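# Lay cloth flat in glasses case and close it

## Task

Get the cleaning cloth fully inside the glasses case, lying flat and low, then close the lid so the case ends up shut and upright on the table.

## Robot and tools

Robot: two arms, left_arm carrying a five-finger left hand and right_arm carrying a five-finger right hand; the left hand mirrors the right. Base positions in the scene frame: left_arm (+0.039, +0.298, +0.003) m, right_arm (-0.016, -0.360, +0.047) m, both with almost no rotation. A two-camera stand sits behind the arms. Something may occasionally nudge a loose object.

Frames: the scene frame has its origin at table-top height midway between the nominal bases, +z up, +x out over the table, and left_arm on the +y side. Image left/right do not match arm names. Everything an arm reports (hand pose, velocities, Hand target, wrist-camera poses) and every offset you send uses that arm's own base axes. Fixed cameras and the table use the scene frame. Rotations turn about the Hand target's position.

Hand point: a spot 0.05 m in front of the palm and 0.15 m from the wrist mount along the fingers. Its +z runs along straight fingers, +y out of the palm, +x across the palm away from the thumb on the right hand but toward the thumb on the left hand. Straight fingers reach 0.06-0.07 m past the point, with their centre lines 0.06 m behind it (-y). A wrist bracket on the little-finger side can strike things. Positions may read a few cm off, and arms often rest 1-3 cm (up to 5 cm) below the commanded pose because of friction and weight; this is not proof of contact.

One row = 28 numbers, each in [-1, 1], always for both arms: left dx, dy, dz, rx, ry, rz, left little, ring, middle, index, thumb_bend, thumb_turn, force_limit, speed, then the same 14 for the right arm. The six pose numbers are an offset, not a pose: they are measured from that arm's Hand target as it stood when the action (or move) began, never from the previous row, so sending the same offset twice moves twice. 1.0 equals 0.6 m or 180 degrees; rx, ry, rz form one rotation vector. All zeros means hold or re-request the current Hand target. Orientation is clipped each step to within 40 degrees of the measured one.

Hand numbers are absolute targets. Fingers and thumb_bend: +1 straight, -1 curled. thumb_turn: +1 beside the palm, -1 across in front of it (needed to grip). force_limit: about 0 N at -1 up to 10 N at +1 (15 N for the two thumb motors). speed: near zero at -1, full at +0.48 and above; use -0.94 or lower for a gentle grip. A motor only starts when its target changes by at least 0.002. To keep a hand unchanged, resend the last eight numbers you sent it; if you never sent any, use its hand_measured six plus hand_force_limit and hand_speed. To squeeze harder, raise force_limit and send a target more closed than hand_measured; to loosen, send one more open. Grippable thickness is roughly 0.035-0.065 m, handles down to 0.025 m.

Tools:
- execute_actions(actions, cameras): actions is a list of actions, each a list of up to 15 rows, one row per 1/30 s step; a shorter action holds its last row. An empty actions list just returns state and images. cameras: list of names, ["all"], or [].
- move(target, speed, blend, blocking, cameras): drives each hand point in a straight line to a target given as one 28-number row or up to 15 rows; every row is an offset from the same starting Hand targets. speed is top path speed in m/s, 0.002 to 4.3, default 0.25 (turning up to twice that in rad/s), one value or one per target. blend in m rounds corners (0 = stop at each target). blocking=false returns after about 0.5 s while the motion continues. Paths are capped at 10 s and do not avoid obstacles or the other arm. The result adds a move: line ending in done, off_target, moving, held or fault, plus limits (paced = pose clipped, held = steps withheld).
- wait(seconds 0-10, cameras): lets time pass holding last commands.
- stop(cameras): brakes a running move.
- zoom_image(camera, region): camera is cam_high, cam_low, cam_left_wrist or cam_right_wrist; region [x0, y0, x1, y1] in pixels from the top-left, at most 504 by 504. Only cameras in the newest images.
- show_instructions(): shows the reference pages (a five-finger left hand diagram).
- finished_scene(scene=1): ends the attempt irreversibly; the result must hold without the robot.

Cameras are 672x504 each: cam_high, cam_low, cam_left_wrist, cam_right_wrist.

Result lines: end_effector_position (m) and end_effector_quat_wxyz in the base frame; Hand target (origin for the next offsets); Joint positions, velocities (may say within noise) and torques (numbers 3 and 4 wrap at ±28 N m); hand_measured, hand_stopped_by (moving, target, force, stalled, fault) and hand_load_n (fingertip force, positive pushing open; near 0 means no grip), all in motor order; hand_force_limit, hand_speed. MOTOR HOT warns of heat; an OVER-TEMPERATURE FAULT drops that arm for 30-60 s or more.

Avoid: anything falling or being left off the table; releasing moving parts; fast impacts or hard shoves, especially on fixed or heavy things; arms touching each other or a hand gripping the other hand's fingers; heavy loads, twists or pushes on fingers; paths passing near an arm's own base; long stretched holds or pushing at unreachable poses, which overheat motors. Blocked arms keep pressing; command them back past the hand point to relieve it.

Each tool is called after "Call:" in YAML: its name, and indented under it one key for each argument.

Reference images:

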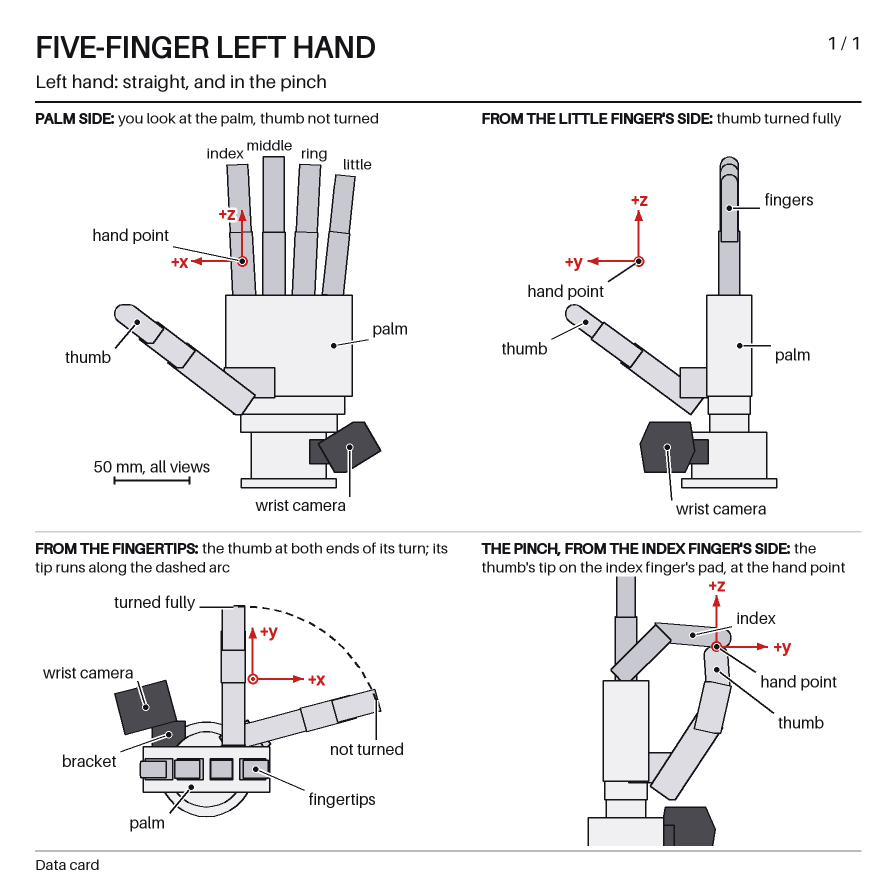

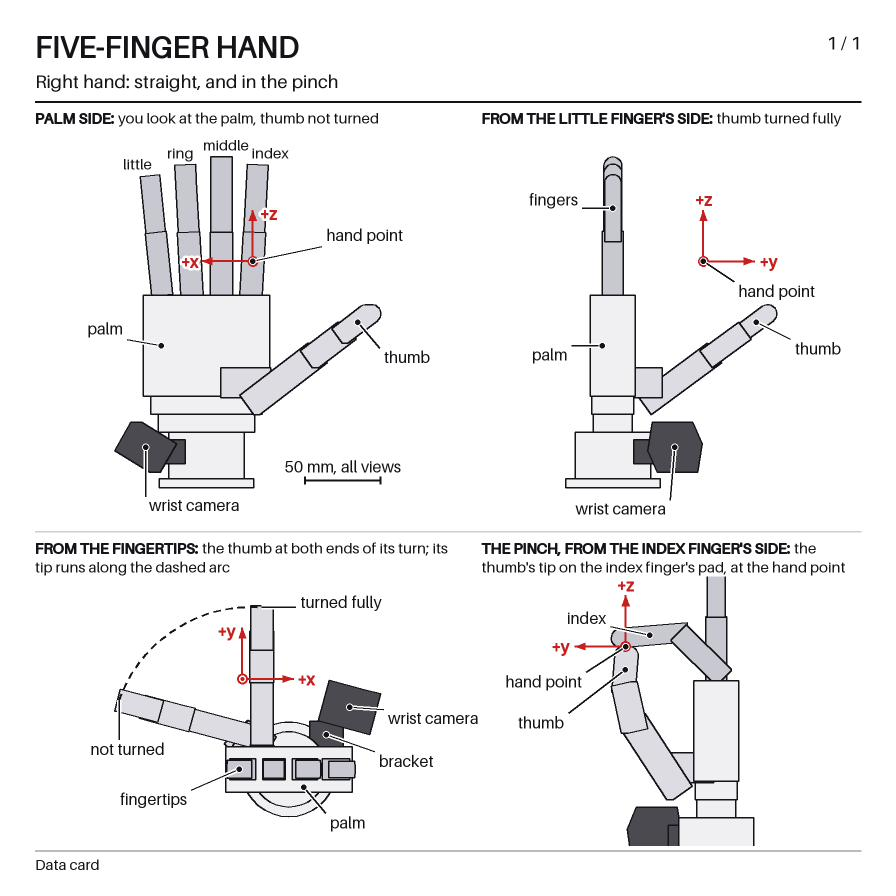

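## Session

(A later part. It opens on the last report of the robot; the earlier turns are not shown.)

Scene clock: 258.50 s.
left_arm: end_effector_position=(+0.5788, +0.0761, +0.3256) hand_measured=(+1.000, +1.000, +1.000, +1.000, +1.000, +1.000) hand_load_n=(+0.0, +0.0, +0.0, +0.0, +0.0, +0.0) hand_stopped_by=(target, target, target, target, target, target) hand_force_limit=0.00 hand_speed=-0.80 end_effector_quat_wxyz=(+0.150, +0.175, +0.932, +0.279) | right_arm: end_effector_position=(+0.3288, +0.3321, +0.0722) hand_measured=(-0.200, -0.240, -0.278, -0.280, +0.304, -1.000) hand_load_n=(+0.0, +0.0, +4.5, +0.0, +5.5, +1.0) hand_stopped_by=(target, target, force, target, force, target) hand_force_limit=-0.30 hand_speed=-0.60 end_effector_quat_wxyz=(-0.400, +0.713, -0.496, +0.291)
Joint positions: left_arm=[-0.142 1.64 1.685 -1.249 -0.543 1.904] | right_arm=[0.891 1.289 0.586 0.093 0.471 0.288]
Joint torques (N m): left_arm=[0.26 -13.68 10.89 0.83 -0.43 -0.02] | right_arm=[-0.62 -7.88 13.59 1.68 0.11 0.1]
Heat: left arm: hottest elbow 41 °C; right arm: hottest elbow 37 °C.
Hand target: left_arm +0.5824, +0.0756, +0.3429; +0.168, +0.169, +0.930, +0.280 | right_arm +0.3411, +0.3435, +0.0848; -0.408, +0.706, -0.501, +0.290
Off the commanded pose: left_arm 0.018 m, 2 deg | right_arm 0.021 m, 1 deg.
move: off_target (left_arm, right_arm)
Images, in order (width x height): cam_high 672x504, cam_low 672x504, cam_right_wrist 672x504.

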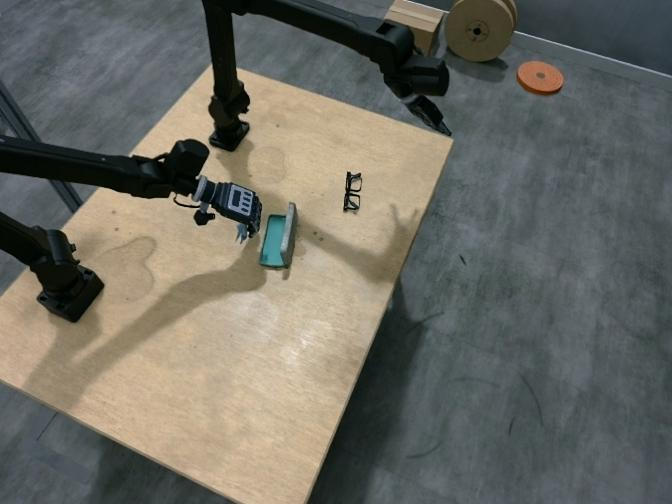

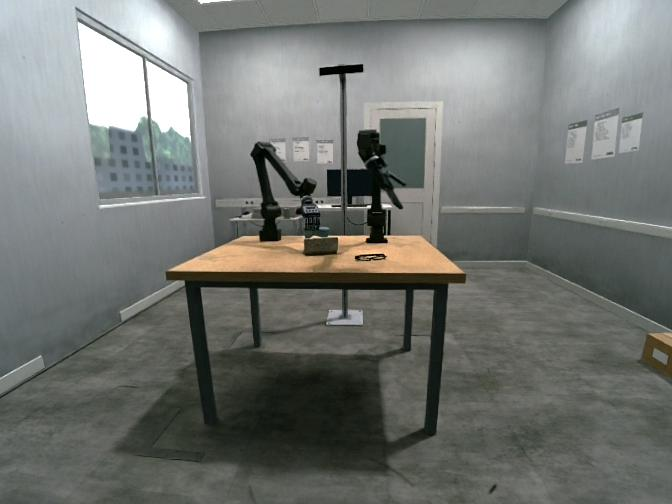

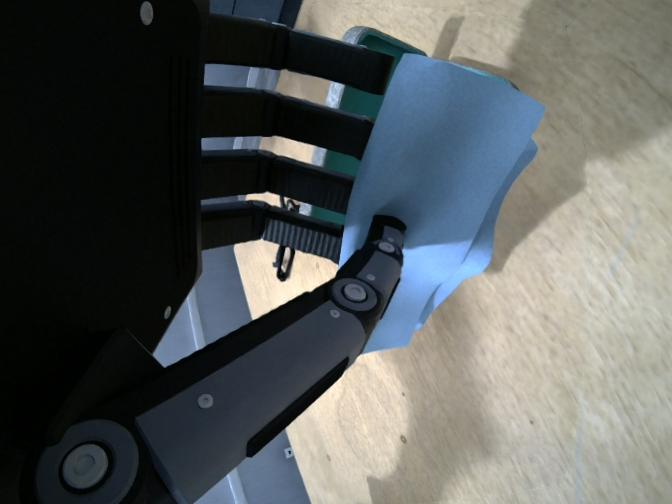

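Call:
move:
  target: [0,0,0,0,0,0,1,1,1,1,1,1,0,-0.8, 0.0487,0.0177,-0.0847,0,0,0,-0.2,-0.24,-0.28,-0.28,0.3,-1,-0.3,-0.6]
  speed: 0.06
  cameras: ["cam_high","cam_low","cam_right_wrist"]

Call:
zoom_image:
  camera: "cam_right_wrist"
  region: [200, 0, 600, 400]

Call:
zoom_image:
  camera: "cam_high"
  region: [210, 160, 330, 280]

Call:
zoom_image:
  camera: "cam_low"
  region: [280, 190, 370, 265]

Scene clock: 269.60 s.
left_arm: end_effector_position=(+0.5788, +0.0761, +0.3256) hand_measured=(+1.000, +1.000, +1.000, +1.000, +1.000, +1.000) hand_load_n=(+0.0, +0.0, +0.0, +0.0, +0.0, +0.0) hand_stopped_by=(target, target, target, target, target, target) hand_force_limit=0.00 hand_speed=-0.80 end_effector_quat_wxyz=(+0.150, +0.175, +0.932, +0.279) | right_arm: end_effector_position=(+0.3524, +0.3395, +0.0198) hand_measured=(-0.200, -0.240, -0.278, -0.280, +0.304, -1.000) hand_load_n=(+0.0, +0.0, +4.5, +0.0, +5.5, +1.0) hand_stopped_by=(target, target, force, target, force, target) hand_force_limit=-0.30 hand_speed=-0.60 end_effector_quat_wxyz=(-0.390, +0.717, -0.503, +0.285)
Joint positions: left_arm=[-0.142 1.64 1.685 -1.249 -0.543 1.904] | right_arm=[0.85 1.483 0.6 0.254 0.436 0.279]
Joint torques (N m): left_arm=[0.21 -13.68 10.89 0.81 -0.43 -0.02] | right_arm=[-1.26 -10.05 12.04 3.23 0.11 -0.07]
Heat: left arm: hottest elbow 41 °C; right arm: hottest elbow 37 °C.
Hand target: left_arm +0.5824, +0.0756, +0.3429; +0.168, +0.169, +0.930, +0.280 | right_arm +0.3703, +0.3540, +0.0338; -0.408, +0.706, -0.502, +0.290
Off the commanded pose: left_arm 0.018 m, 2 deg | right_arm 0.027 m, 2 deg.
move: off_target (left_arm, right_arm)
Images, in order (width x height): cam_high 672x504, cam_low 672x504, cam_right_wrist 672x504.

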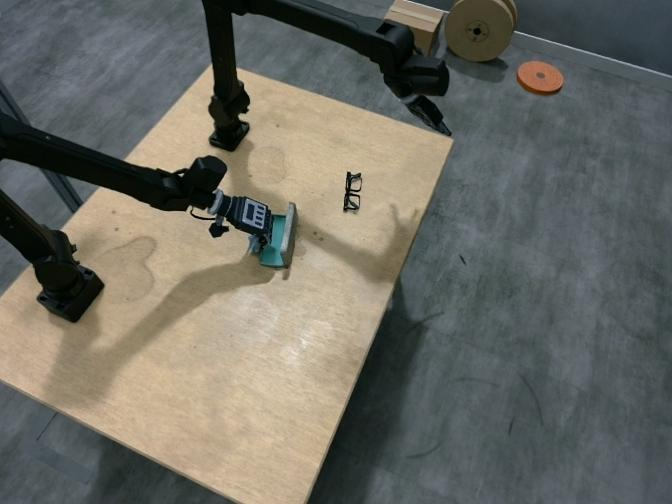

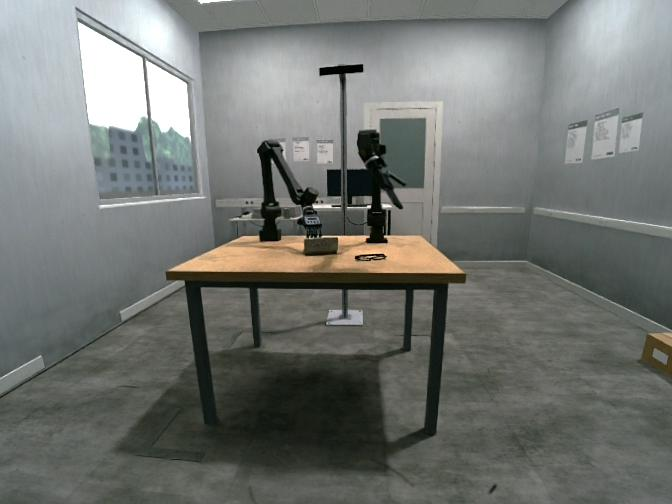

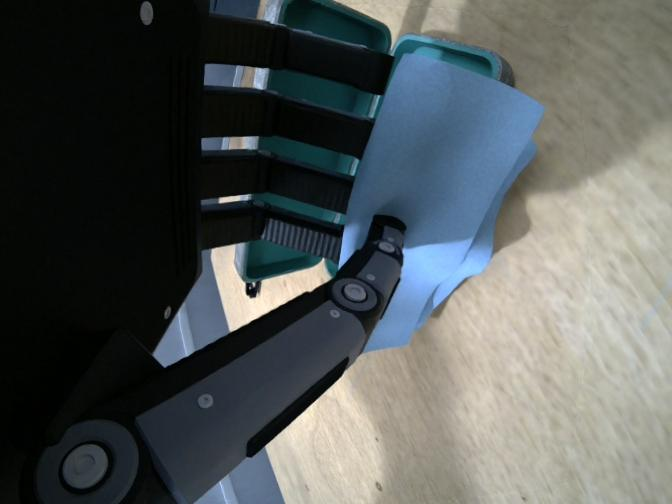

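Scaled by 1.260 from the camera's 672x504 image, which has a finer 960x720 frame.

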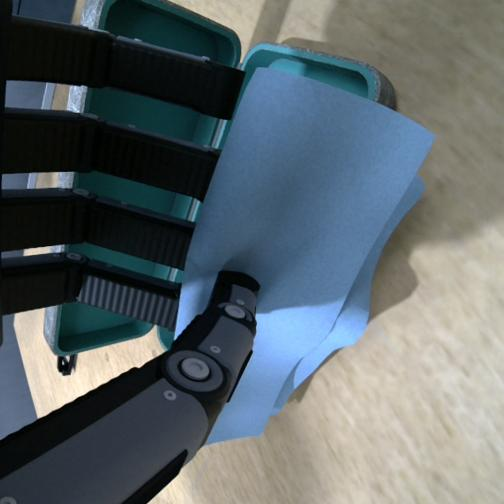

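Scaled by 4.200 from the camera's 672x504 image, which has a finer 960x720 frame.

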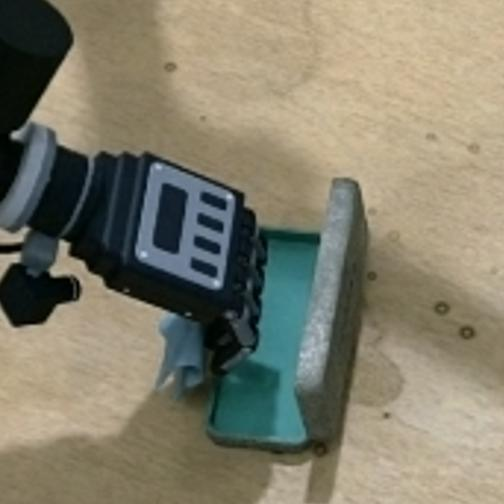

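Scaled by 5.600 from the camera's 672x504 image, which has a finer 960x720 frame.

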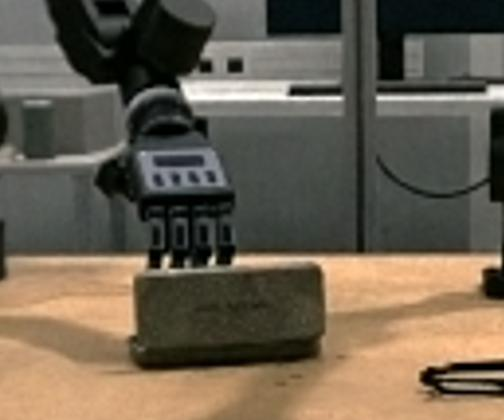

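Call:
move:
  target: [0,0,0,0,0,0,1,1,1,1,1,1,0,-0.8, 0.0133,0.013,-0.03,0,0,0,-0.2,-0.24,-0.28,-0.28,0.3,-1,-0.3,-0.6]
  speed: 0.05
  cameras: ["cam_high","cam_low","cam_right_wrist"]

Call:
zoom_image:
  camera: "cam_right_wrist"
  region: [200, 0, 600, 400]

Call:
zoom_image:
  camera: "cam_high"
  region: [210, 160, 330, 280]

Call:
zoom_image:
  camera: "cam_low"
  region: [280, 190, 370, 265]

Scene clock: 277.60 s.
left_arm: end_effector_position=(+0.5788, +0.0761, +0.3256) hand_measured=(+1.000, +1.000, +1.000, +1.000, +1.000, +1.000) hand_load_n=(+0.0, +0.0, +0.0, +0.0, +0.0, +0.0) hand_stopped_by=(target, target, target, target, target, target) hand_force_limit=0.00 hand_speed=-0.80 end_effector_quat_wxyz=(+0.150, +0.175, +0.932, +0.279) | right_arm: end_effector_position=(+0.3617, +0.3492, +0.0048) hand_measured=(-0.200, -0.240, -0.278, -0.280, +0.304, -1.000) hand_load_n=(+0.0, +0.0, +5.0, +0.0, +5.0, +0.5) hand_stopped_by=(target, target, force, target, force, target) hand_force_limit=-0.30 hand_speed=-0.60 end_effector_quat_wxyz=(-0.392, +0.715, -0.503, +0.285)
Joint positions: left_arm=[-0.142 1.64 1.685 -1.249 -0.543 1.904] | right_arm=[0.848 1.557 0.621 0.313 0.435 0.278]
Joint torques (N m): left_arm=[0.21 -13.68 10.89 0.83 -0.43 -0.02] | right_arm=[-1.08 -10.52 11.1 3.23 0.08 -0.08]
Heat: left arm: hottest elbow 41 °C; right arm: hottest elbow 38 °C.
Hand target: left_arm +0.5824, +0.0756, +0.3429; +0.168, +0.169, +0.930, +0.280 | right_arm +0.3783, +0.3619, +0.0160; -0.408, +0.706, -0.501, +0.290
Off the commanded pose: left_arm 0.018 m, 2 deg | right_arm 0.024 m, 2 deg.
move: off_target (left_arm, right_arm)
Images, in order (width x height): cam_high 672x504, cam_low 672x504, cam_right_wrist 672x504.

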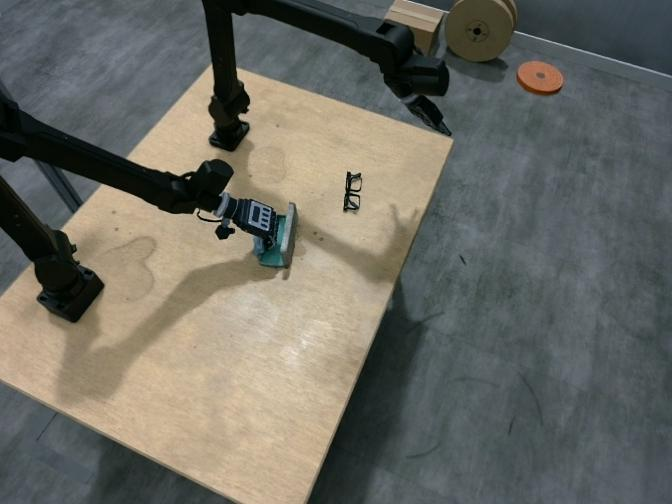

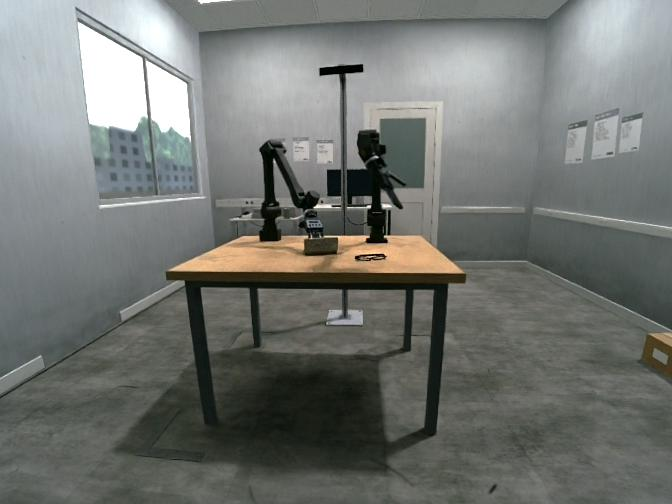

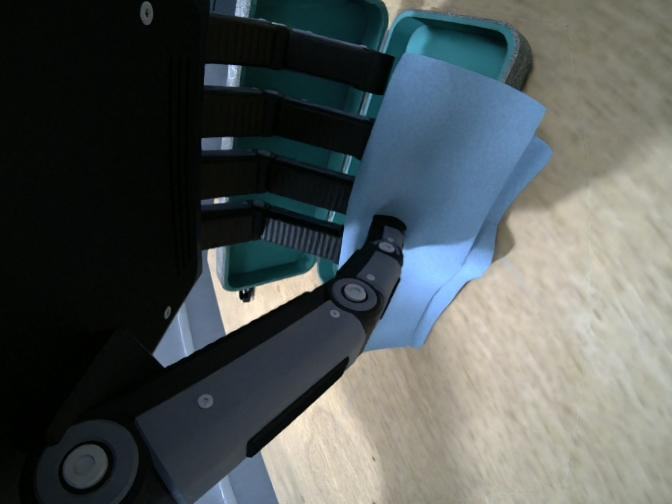

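Scaled by 1.260 from the camera's 672x504 image, which has a finer 960x720 frame.

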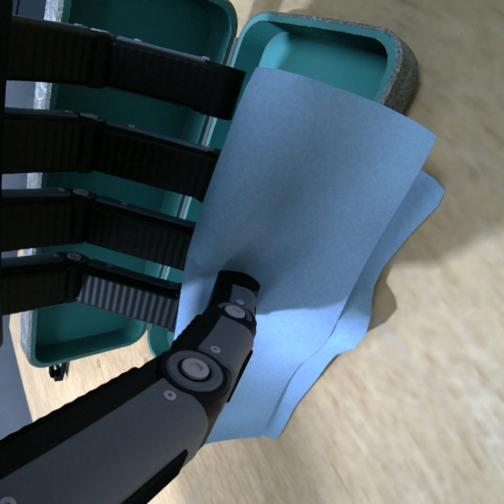

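Scaled by 4.200 from the camera's 672x504 image, which has a finer 960x720 frame.

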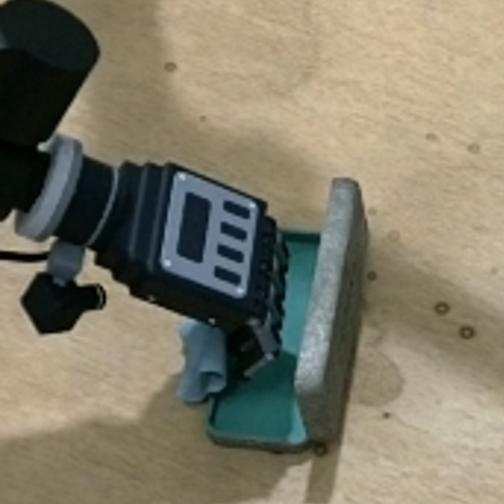

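Scaled by 5.600 from the camera's 672x504 image, which has a finer 960x720 frame.

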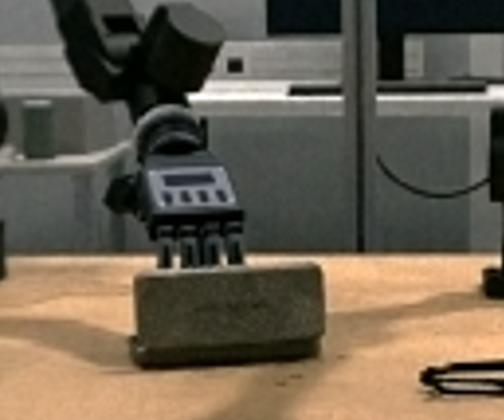

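Call:
move:
  target:
    - [0,0,0,0,0,0,1,1,1,1,1,1,0,-0.8, 0.0,0.0,0.06,0,0,0,-0.2,-0.24,-0.28,-0.28,0.3,-1,-0.3,-0.6]
    - [0,0,0,0,0,0,1,1,1,1,1,1,0,-0.8, 0.0,0.0,0.06,0.0228,-0.0627,0,-0.2,-0.24,-0.28,-0.28,0.3,-1,-0.3,-0.6]
  speed: 0.06
  cameras: ["cam_high","cam_low","cam_right_wrist"]

Call:
zoom_image:
  camera: "cam_right_wrist"
  region: [200, 0, 600, 400]

Call:
zoom_image:
  camera: "cam_high"
  region: [210, 160, 330, 280]

Call:
zoom_image:
  camera: "cam_low"
  region: [280, 190, 370, 265]

Scene clock: 299.03 s.
left_arm: end_effector_position=(+0.5788, +0.0761, +0.3256) hand_measured=(+1.000, +1.000, +1.000, +1.000, +1.000, +1.000) hand_load_n=(+0.5, +0.5, +0.0, +0.0, +0.0, +0.0) hand_stopped_by=(target, target, target, target, target, target) hand_force_limit=0.00 hand_speed=-0.80 end_effector_quat_wxyz=(+0.150, +0.175, +0.932, +0.279) | right_arm: end_effector_position=(+0.3811, +0.3602, +0.0573) hand_measured=(-0.200, -0.240, -0.278, -0.280, +0.304, -1.000) hand_load_n=(+0.0, +0.0, +4.5, +0.0, +5.0, +0.5) hand_stopped_by=(target, target, force, target, force, target) hand_force_limit=-0.30 hand_speed=-0.60 end_effector_quat_wxyz=(-0.480, +0.656, -0.474, +0.339)
Joint positions: left_arm=[-0.142 1.64 1.685 -1.249 -0.543 1.904] | right_arm=[0.869 1.523 0.57 0.591 0.509 0.195]
Joint torques (N m): left_arm=[0.21 -13.68 10.89 0.83 -0.43 -0.02] | right_arm=[0.15 -10.64 7.45 3.51 0.14 -0.05]
Heat: left arm: hottest elbow 41 °C; right arm: hottest elbow 38 °C.
Hand target: left_arm +0.5824, +0.0756, +0.3429; +0.168, +0.169, +0.930, +0.280 | right_arm +0.3782, +0.3618, +0.0519; -0.480, +0.659, -0.469, +0.340
Off the commanded pose: left_arm 0.018 m, 2 deg | right_arm 0.006 m, 1 deg.
move: off_target (left_arm)
Images, in order (width x height): cam_high 672x504, cam_low 672x504, cam_right_wrist 672x504.

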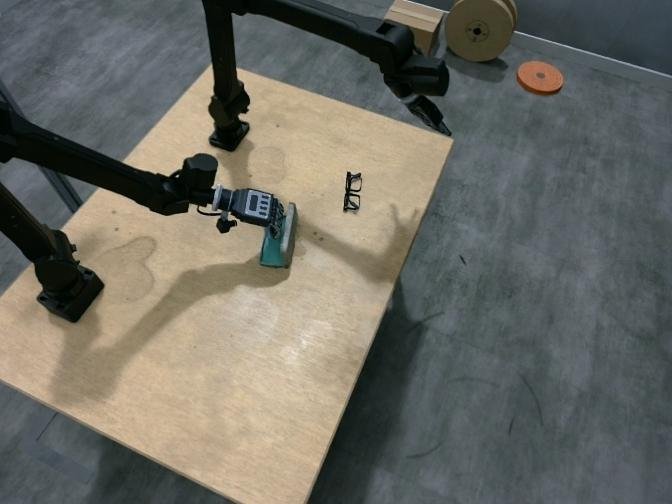

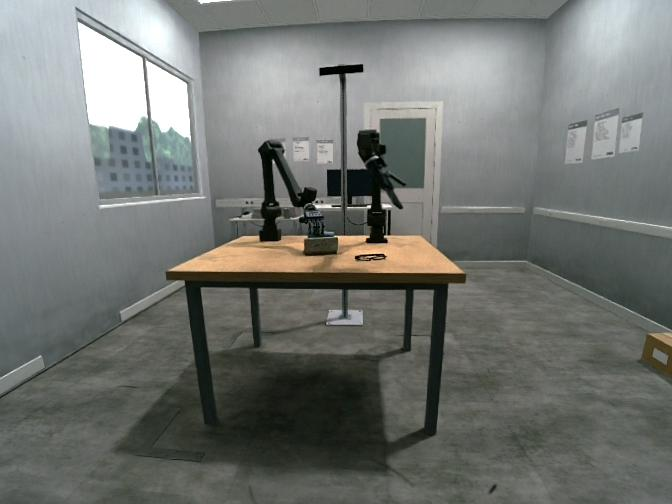

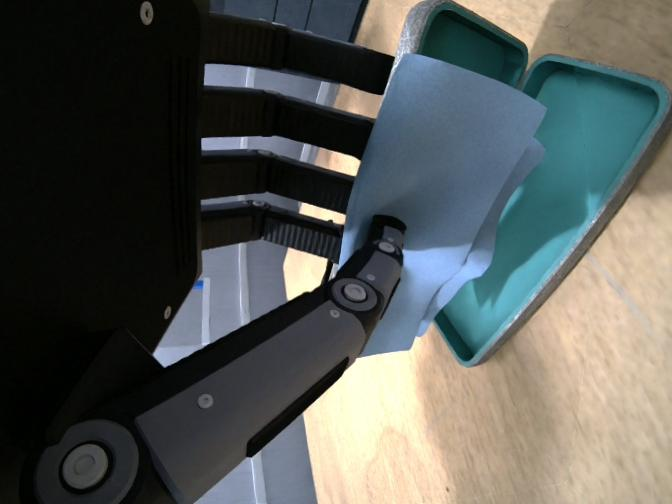

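Scaled by 1.260 from the camera's 672x504 image, which has a finer 960x720 frame.

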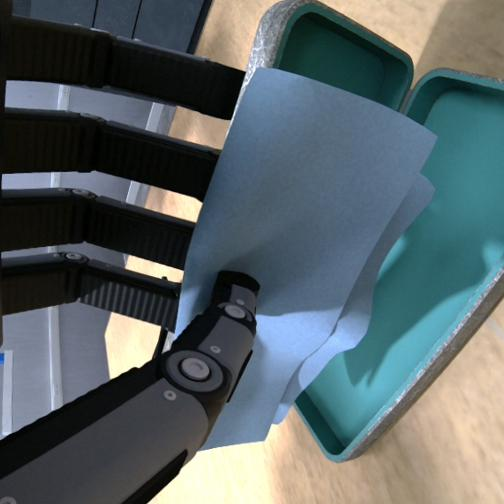

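Scaled by 4.200 from the camera's 672x504 image, which has a finer 960x720 frame.

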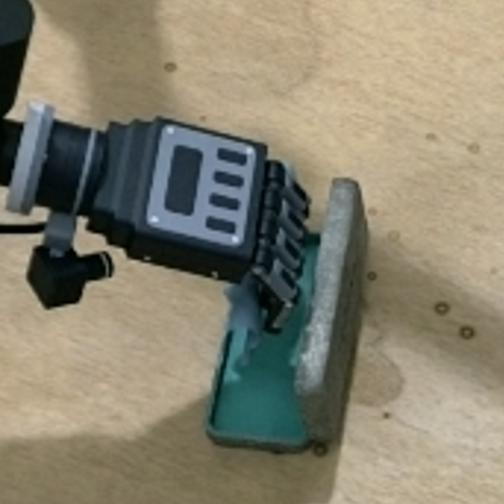

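Scaled by 5.600 from the camera's 672x504 image, which has a finer 960x720 frame.

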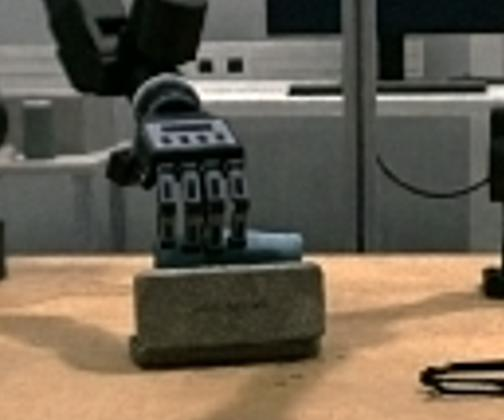

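Call:
move:
  target:
    - [0,0,0,0,0,0,1,1,1,1,1,1,0,-0.8, -0.022,-0.035,0.0,0,0,0,-0.2,-0.24,-0.28,-0.28,0.3,-1,-0.3,-0.6]
    - [0,0,0,0,0,0,1,1,1,1,1,1,0,-0.8, -0.022,-0.035,-0.045,0,0,0,-0.2,-0.24,-0.28,-0.28,0.3,-1,-0.3,-0.6]
  speed: 0.06
  cameras: ["cam_high","cam_low","cam_right_wrist"]

Call:
zoom_image:
  camera: "cam_right_wrist"
  region: [200, 0, 672, 400]

Call:
zoom_image:
  camera: "cam_high"
  region: [210, 160, 330, 280]

Call:
zoom_image:
  camera: "cam_low"
  region: [280, 190, 370, 265]

Scene clock: 307.47 s.
left_arm: end_effector_position=(+0.5788, +0.0761, +0.3256) hand_measured=(+1.000, +1.000, +1.000, +1.000, +1.000, +1.000) hand_load_n=(+0.0, +0.0, +0.0, +0.0, +0.0, +0.0) hand_stopped_by=(target, target, target, target, target, target) hand_force_limit=0.00 hand_speed=-0.80 end_effector_quat_wxyz=(+0.150, +0.175, +0.932, +0.279) | right_arm: end_effector_position=(+0.3645, +0.3418, +0.0280) hand_measured=(-0.200, -0.240, -0.278, -0.280, +0.304, -1.000) hand_load_n=(+0.0, +0.0, +4.5, +0.0, +5.0, +0.5) hand_stopped_by=(target, target, force, target, force, target) hand_force_limit=-0.30 hand_speed=-0.60 end_effector_quat_wxyz=(-0.480, +0.658, -0.472, +0.338)
Joint positions: left_arm=[-0.142 1.64 1.685 -1.249 -0.543 1.904] | right_arm=[0.869 1.569 0.487 0.719 0.504 0.19]
Joint torques (N m): left_arm=[0.21 -13.68 10.91 0.83 -0.43 -0.02] | right_arm=[-0.56 -9.47 6.35 3.54 0.03 -0.1]
Heat: left arm: hottest elbow 42 °C; right arm: hottest elbow 37 °C.
Hand target: left_arm +0.5824, +0.0756, +0.3429; +0.168, +0.169, +0.930, +0.280 | right_arm +0.3650, +0.3408, +0.0248; -0.480, +0.659, -0.469, +0.340
Off the commanded pose: left_arm 0.018 m, 2 deg | right_arm 0.003 m, 0 deg.
move: off_target (left_arm)
Images, in order (width x height): cam_high 672x504, cam_low 672x504, cam_right_wrist 672x504.

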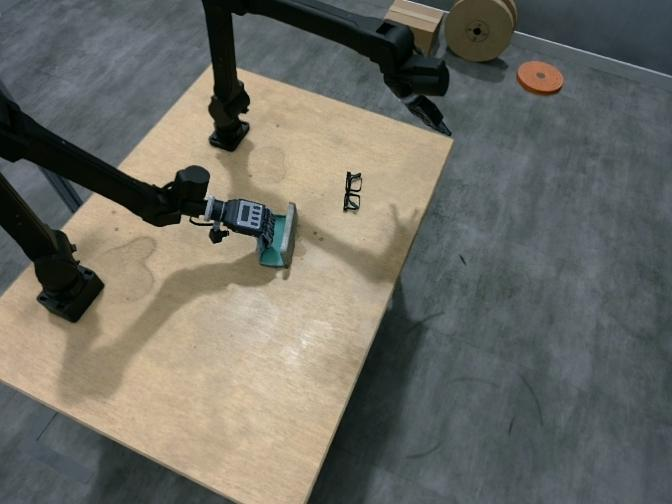

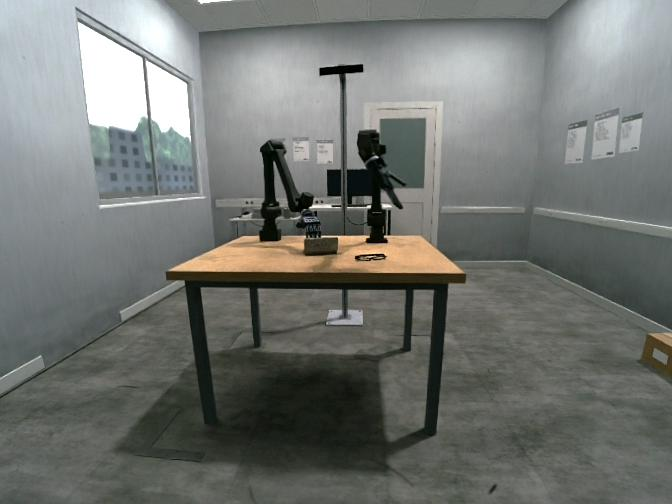

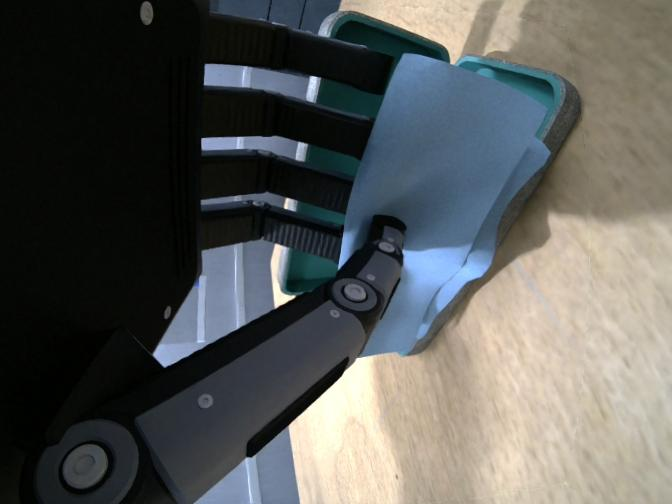

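Scaled by 1.068 from the camera's 672x504 image, which has a finer 960x720 frame.

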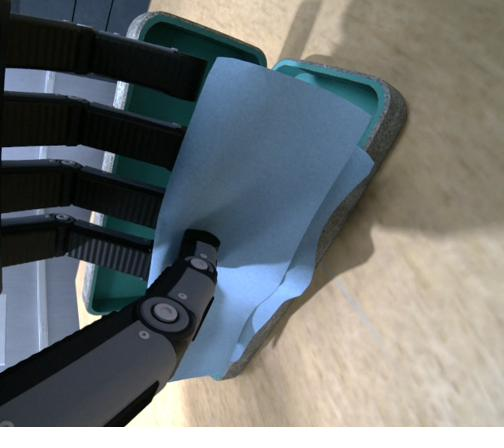

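Scaled by 4.200 from the camera's 672x504 image, which has a finer 960x720 frame.

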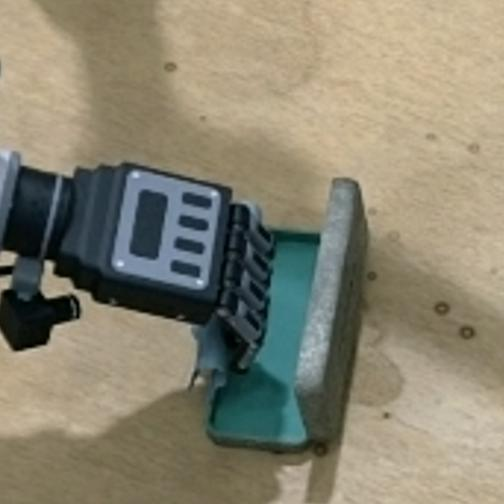

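Scaled by 5.600 from the camera's 672x504 image, which has a finer 960x720 frame.

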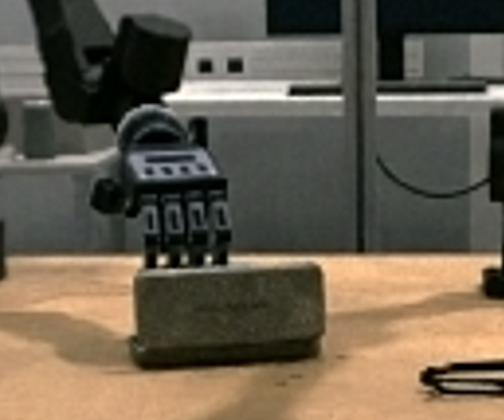

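Call:
move:
  target:
    - [0,0,0,0,0,0,1,1,1,1,1,1,0,-0.8, 0.0,0.0,0.03,0,0,0,-0.2,-0.24,-0.28,-0.28,0.3,-1,-0.3,-0.6]
    - [0,0,0,0,0,0,1,1,1,1,1,1,0,-0.8, 0.006,0.003,0.03,0.0316,-0.0949,0,-0.2,-0.24,-0.28,-0.28,0.3,-1,-0.3,-0.6]
  speed: 0.06
  cameras: ["cam_high","cam_low","cam_right_wrist"]

Call:
zoom_image:
  camera: "cam_right_wrist"
  region: [200, 0, 672, 400]

Call:
zoom_image:
  camera: "cam_high"
  region: [210, 160, 330, 280]

Call:
zoom_image:
  camera: "cam_low"
  region: [280, 190, 370, 265]

Scene clock: 319.37 s.
left_arm: end_effector_position=(+0.5788, +0.0761, +0.3256) hand_measured=(+1.000, +1.000, +1.000, +1.000, +1.000, +1.000) hand_load_n=(+0.0, +0.0, +0.0, +0.0, +0.0, +0.0) hand_stopped_by=(target, target, target, target, target, target) hand_force_limit=0.00 hand_speed=-0.80 end_effector_quat_wxyz=(+0.150, +0.175, +0.932, +0.279) | right_arm: end_effector_position=(+0.3725, +0.3423, +0.0470) hand_measured=(-0.200, -0.240, -0.278, -0.280, +0.304, -1.000) hand_load_n=(+0.0, +0.0, +5.0, +0.0, +5.0, +1.0) hand_stopped_by=(target, target, force, target, force, target) hand_force_limit=-0.30 hand_speed=-0.60 end_effector_quat_wxyz=(+0.577, -0.574, +0.413, -0.409)
Joint positions: left_arm=[-0.142 1.64 1.685 -1.249 -0.543 1.904] | right_arm=[0.9 1.807 0.417 1.39 0.57 0.007]
Joint torques (N m): left_arm=[0.21 -13.68 10.89 0.83 -0.43 -0.02] | right_arm=[0.03 -10.17 3.37 3.58 0.02 -0.08]
Heat: left arm: hottest elbow 42 °C; right arm: hottest elbow 36 °C.
Hand target: left_arm +0.5824, +0.0756, +0.3429; +0.168, +0.169, +0.930, +0.280 | right_arm +0.3687, +0.3426, +0.0430; +0.577, -0.577, +0.409, -0.410
Off the commanded pose: left_arm 0.018 m, 2 deg | right_arm 0.006 m, 1 deg.
move: off_target (left_arm)
Images, in order (width x height): cam_high 672x504, cam_low 672x504, cam_right_wrist 672x504.

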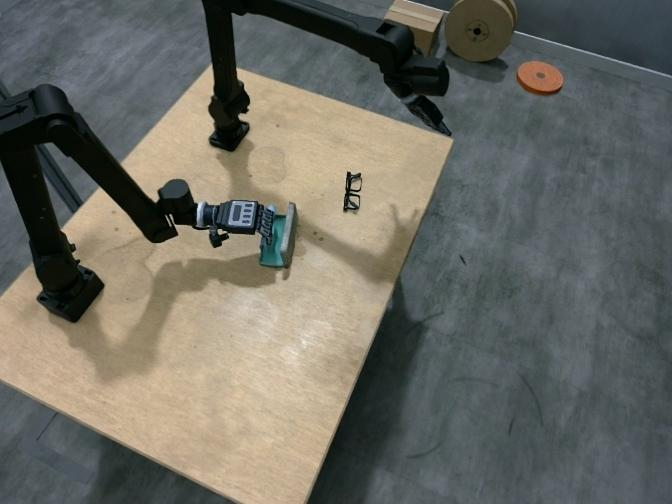

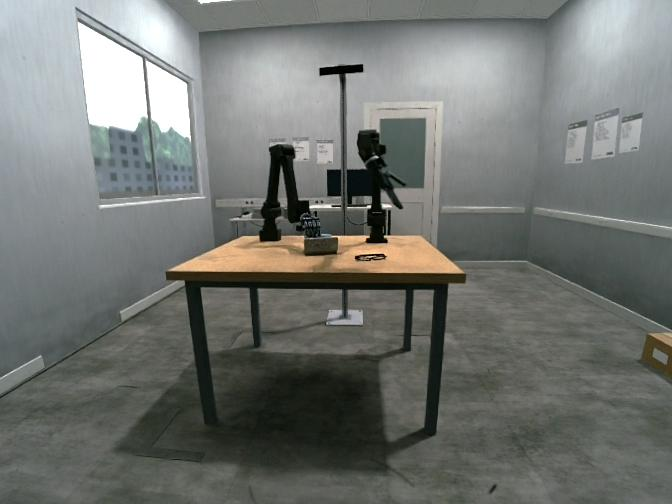

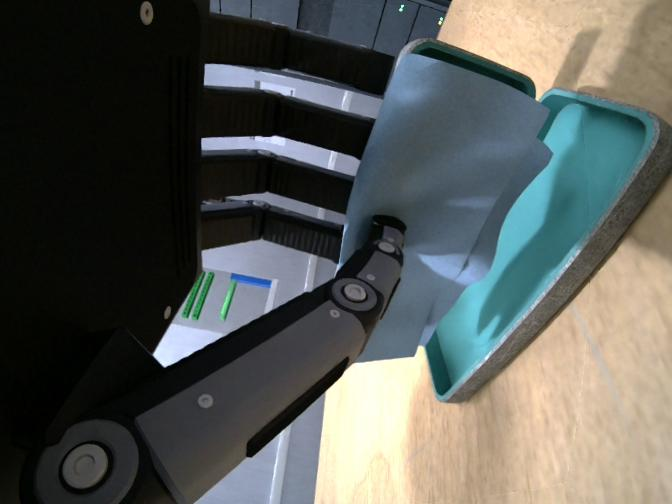

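Scaled by 1.068 from the camera's 672x504 image, which has a finer 960x720 frame.

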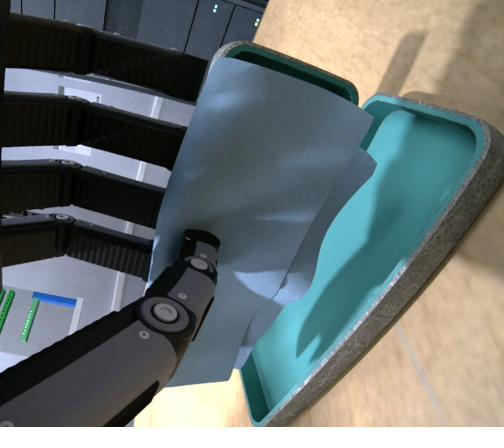

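Scaled by 4.200 from the camera's 672x504 image, which has a finer 960x720 frame.

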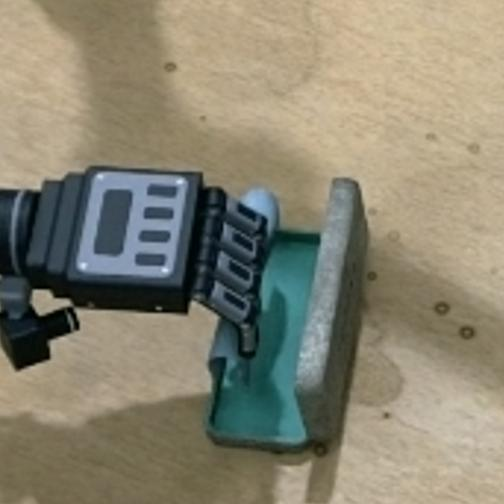

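Scaled by 5.600 from the camera's 672x504 image, which has a finer 960x720 frame.

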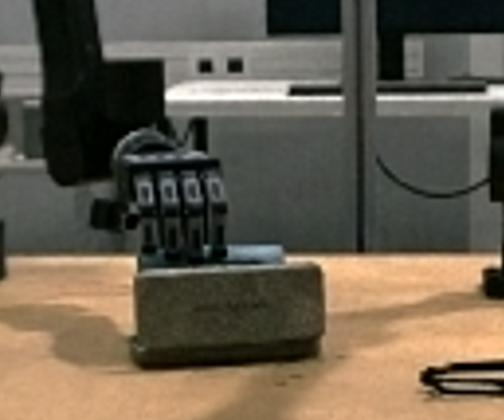

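Call:
move:
  target: [0,0,0,0,0,0,1,1,1,1,1,1,0,-0.8, 0.0,0.0,-0.053,0,0,0,-0.2,-0.24,-0.28,-0.28,0.3,-1,-0.3,-0.6]
  speed: 0.05
  cameras: ["cam_high","cam_low","cam_right_wrist"]

Call:
zoom_image:
  camera: "cam_right_wrist"
  region: [200, 0, 672, 400]

Call:
zoom_image:
  camera: "cam_high"
  region: [210, 160, 330, 280]

Scene clock: 324.63 s.
left_arm: end_effector_position=(+0.5788, +0.0761, +0.3256) hand_measured=(+1.000, +1.000, +1.000, +1.000, +1.000, +1.000) hand_load_n=(+0.0, +0.0, -0.5, +0.0, +0.0, +0.0) hand_stopped_by=(target, target, target, target, target, target) hand_force_limit=0.00 hand_speed=-0.80 end_effector_quat_wxyz=(+0.150, +0.175, +0.932, +0.279) | right_arm: end_effector_position=(+0.3683, +0.3369, +0.0107) hand_measured=(-0.200, -0.240, -0.278, -0.280, +0.304, -1.000) hand_load_n=(+0.0, +0.0, +4.5, +0.0, +5.5, +1.0) hand_stopped_by=(target, target, force, target, force, target) hand_force_limit=-0.30 hand_speed=-0.60 end_effector_quat_wxyz=(+0.571, -0.579, +0.413, -0.409)
Joint positions: left_arm=[-0.142 1.64 1.685 -1.249 -0.543 1.904] | right_arm=[0.9 1.954 0.417 1.522 0.57 0.006]
Joint torques (N m): left_arm=[0.21 -13.68 10.88 0.83 -0.43 -0.02] | right_arm=[0.38 -10.87 3.4 3.51 0.04 -0.08]
Heat: left arm: hottest elbow 42 °C; right arm: hottest elbow 35 °C.
Hand target: left_arm +0.5824, +0.0756, +0.3429; +0.168, +0.169, +0.930, +0.280 | right_arm +0.3687, +0.3425, +0.0111; +0.576, -0.577, +0.409, -0.410
Off the commanded pose: left_arm 0.018 m, 2 deg | right_arm 0.006 m, 1 deg.
move: off_target (left_arm)
Images, in order (width x height): cam_high 672x504, cam_low 672x504, cam_right_wrist 672x504.

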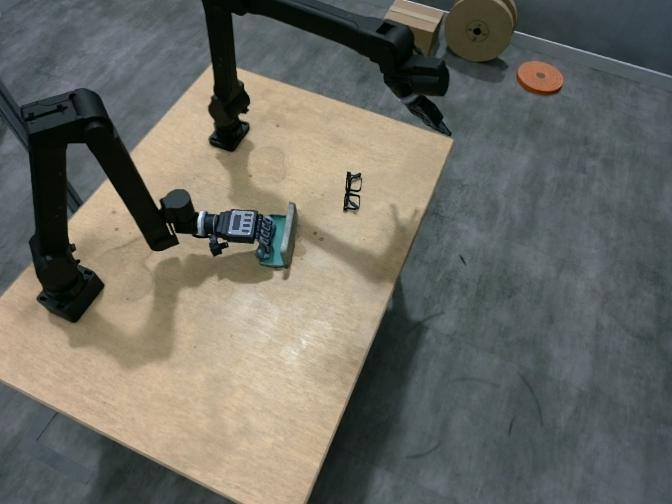

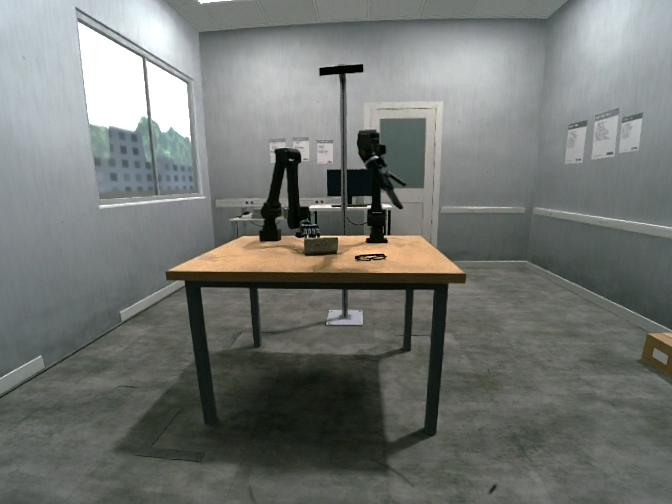

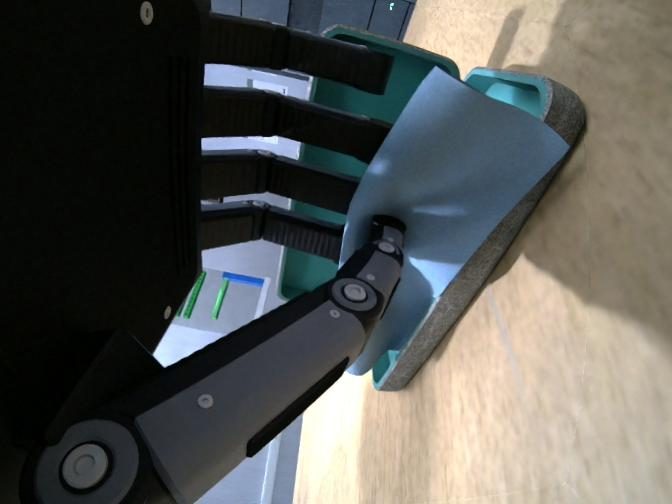

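Scaled by 1.068 from the camera's 672x504 image, which has a finer 960x720 frame.

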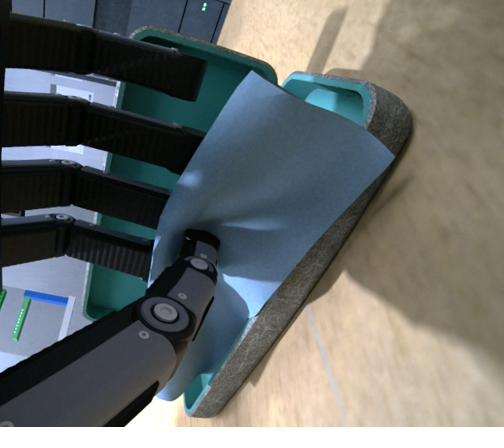

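Scaled by 4.200 from the camera's 672x504 image, which has a finer 960x720 frame.

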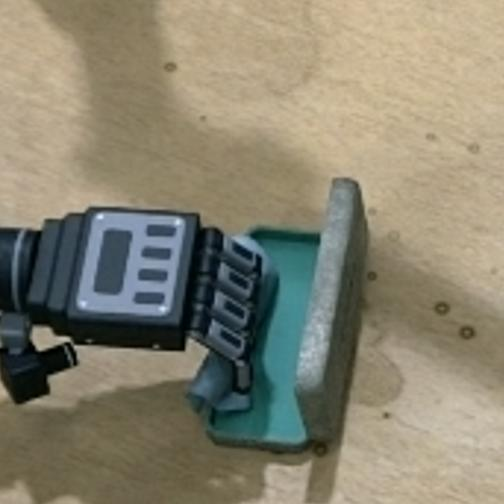

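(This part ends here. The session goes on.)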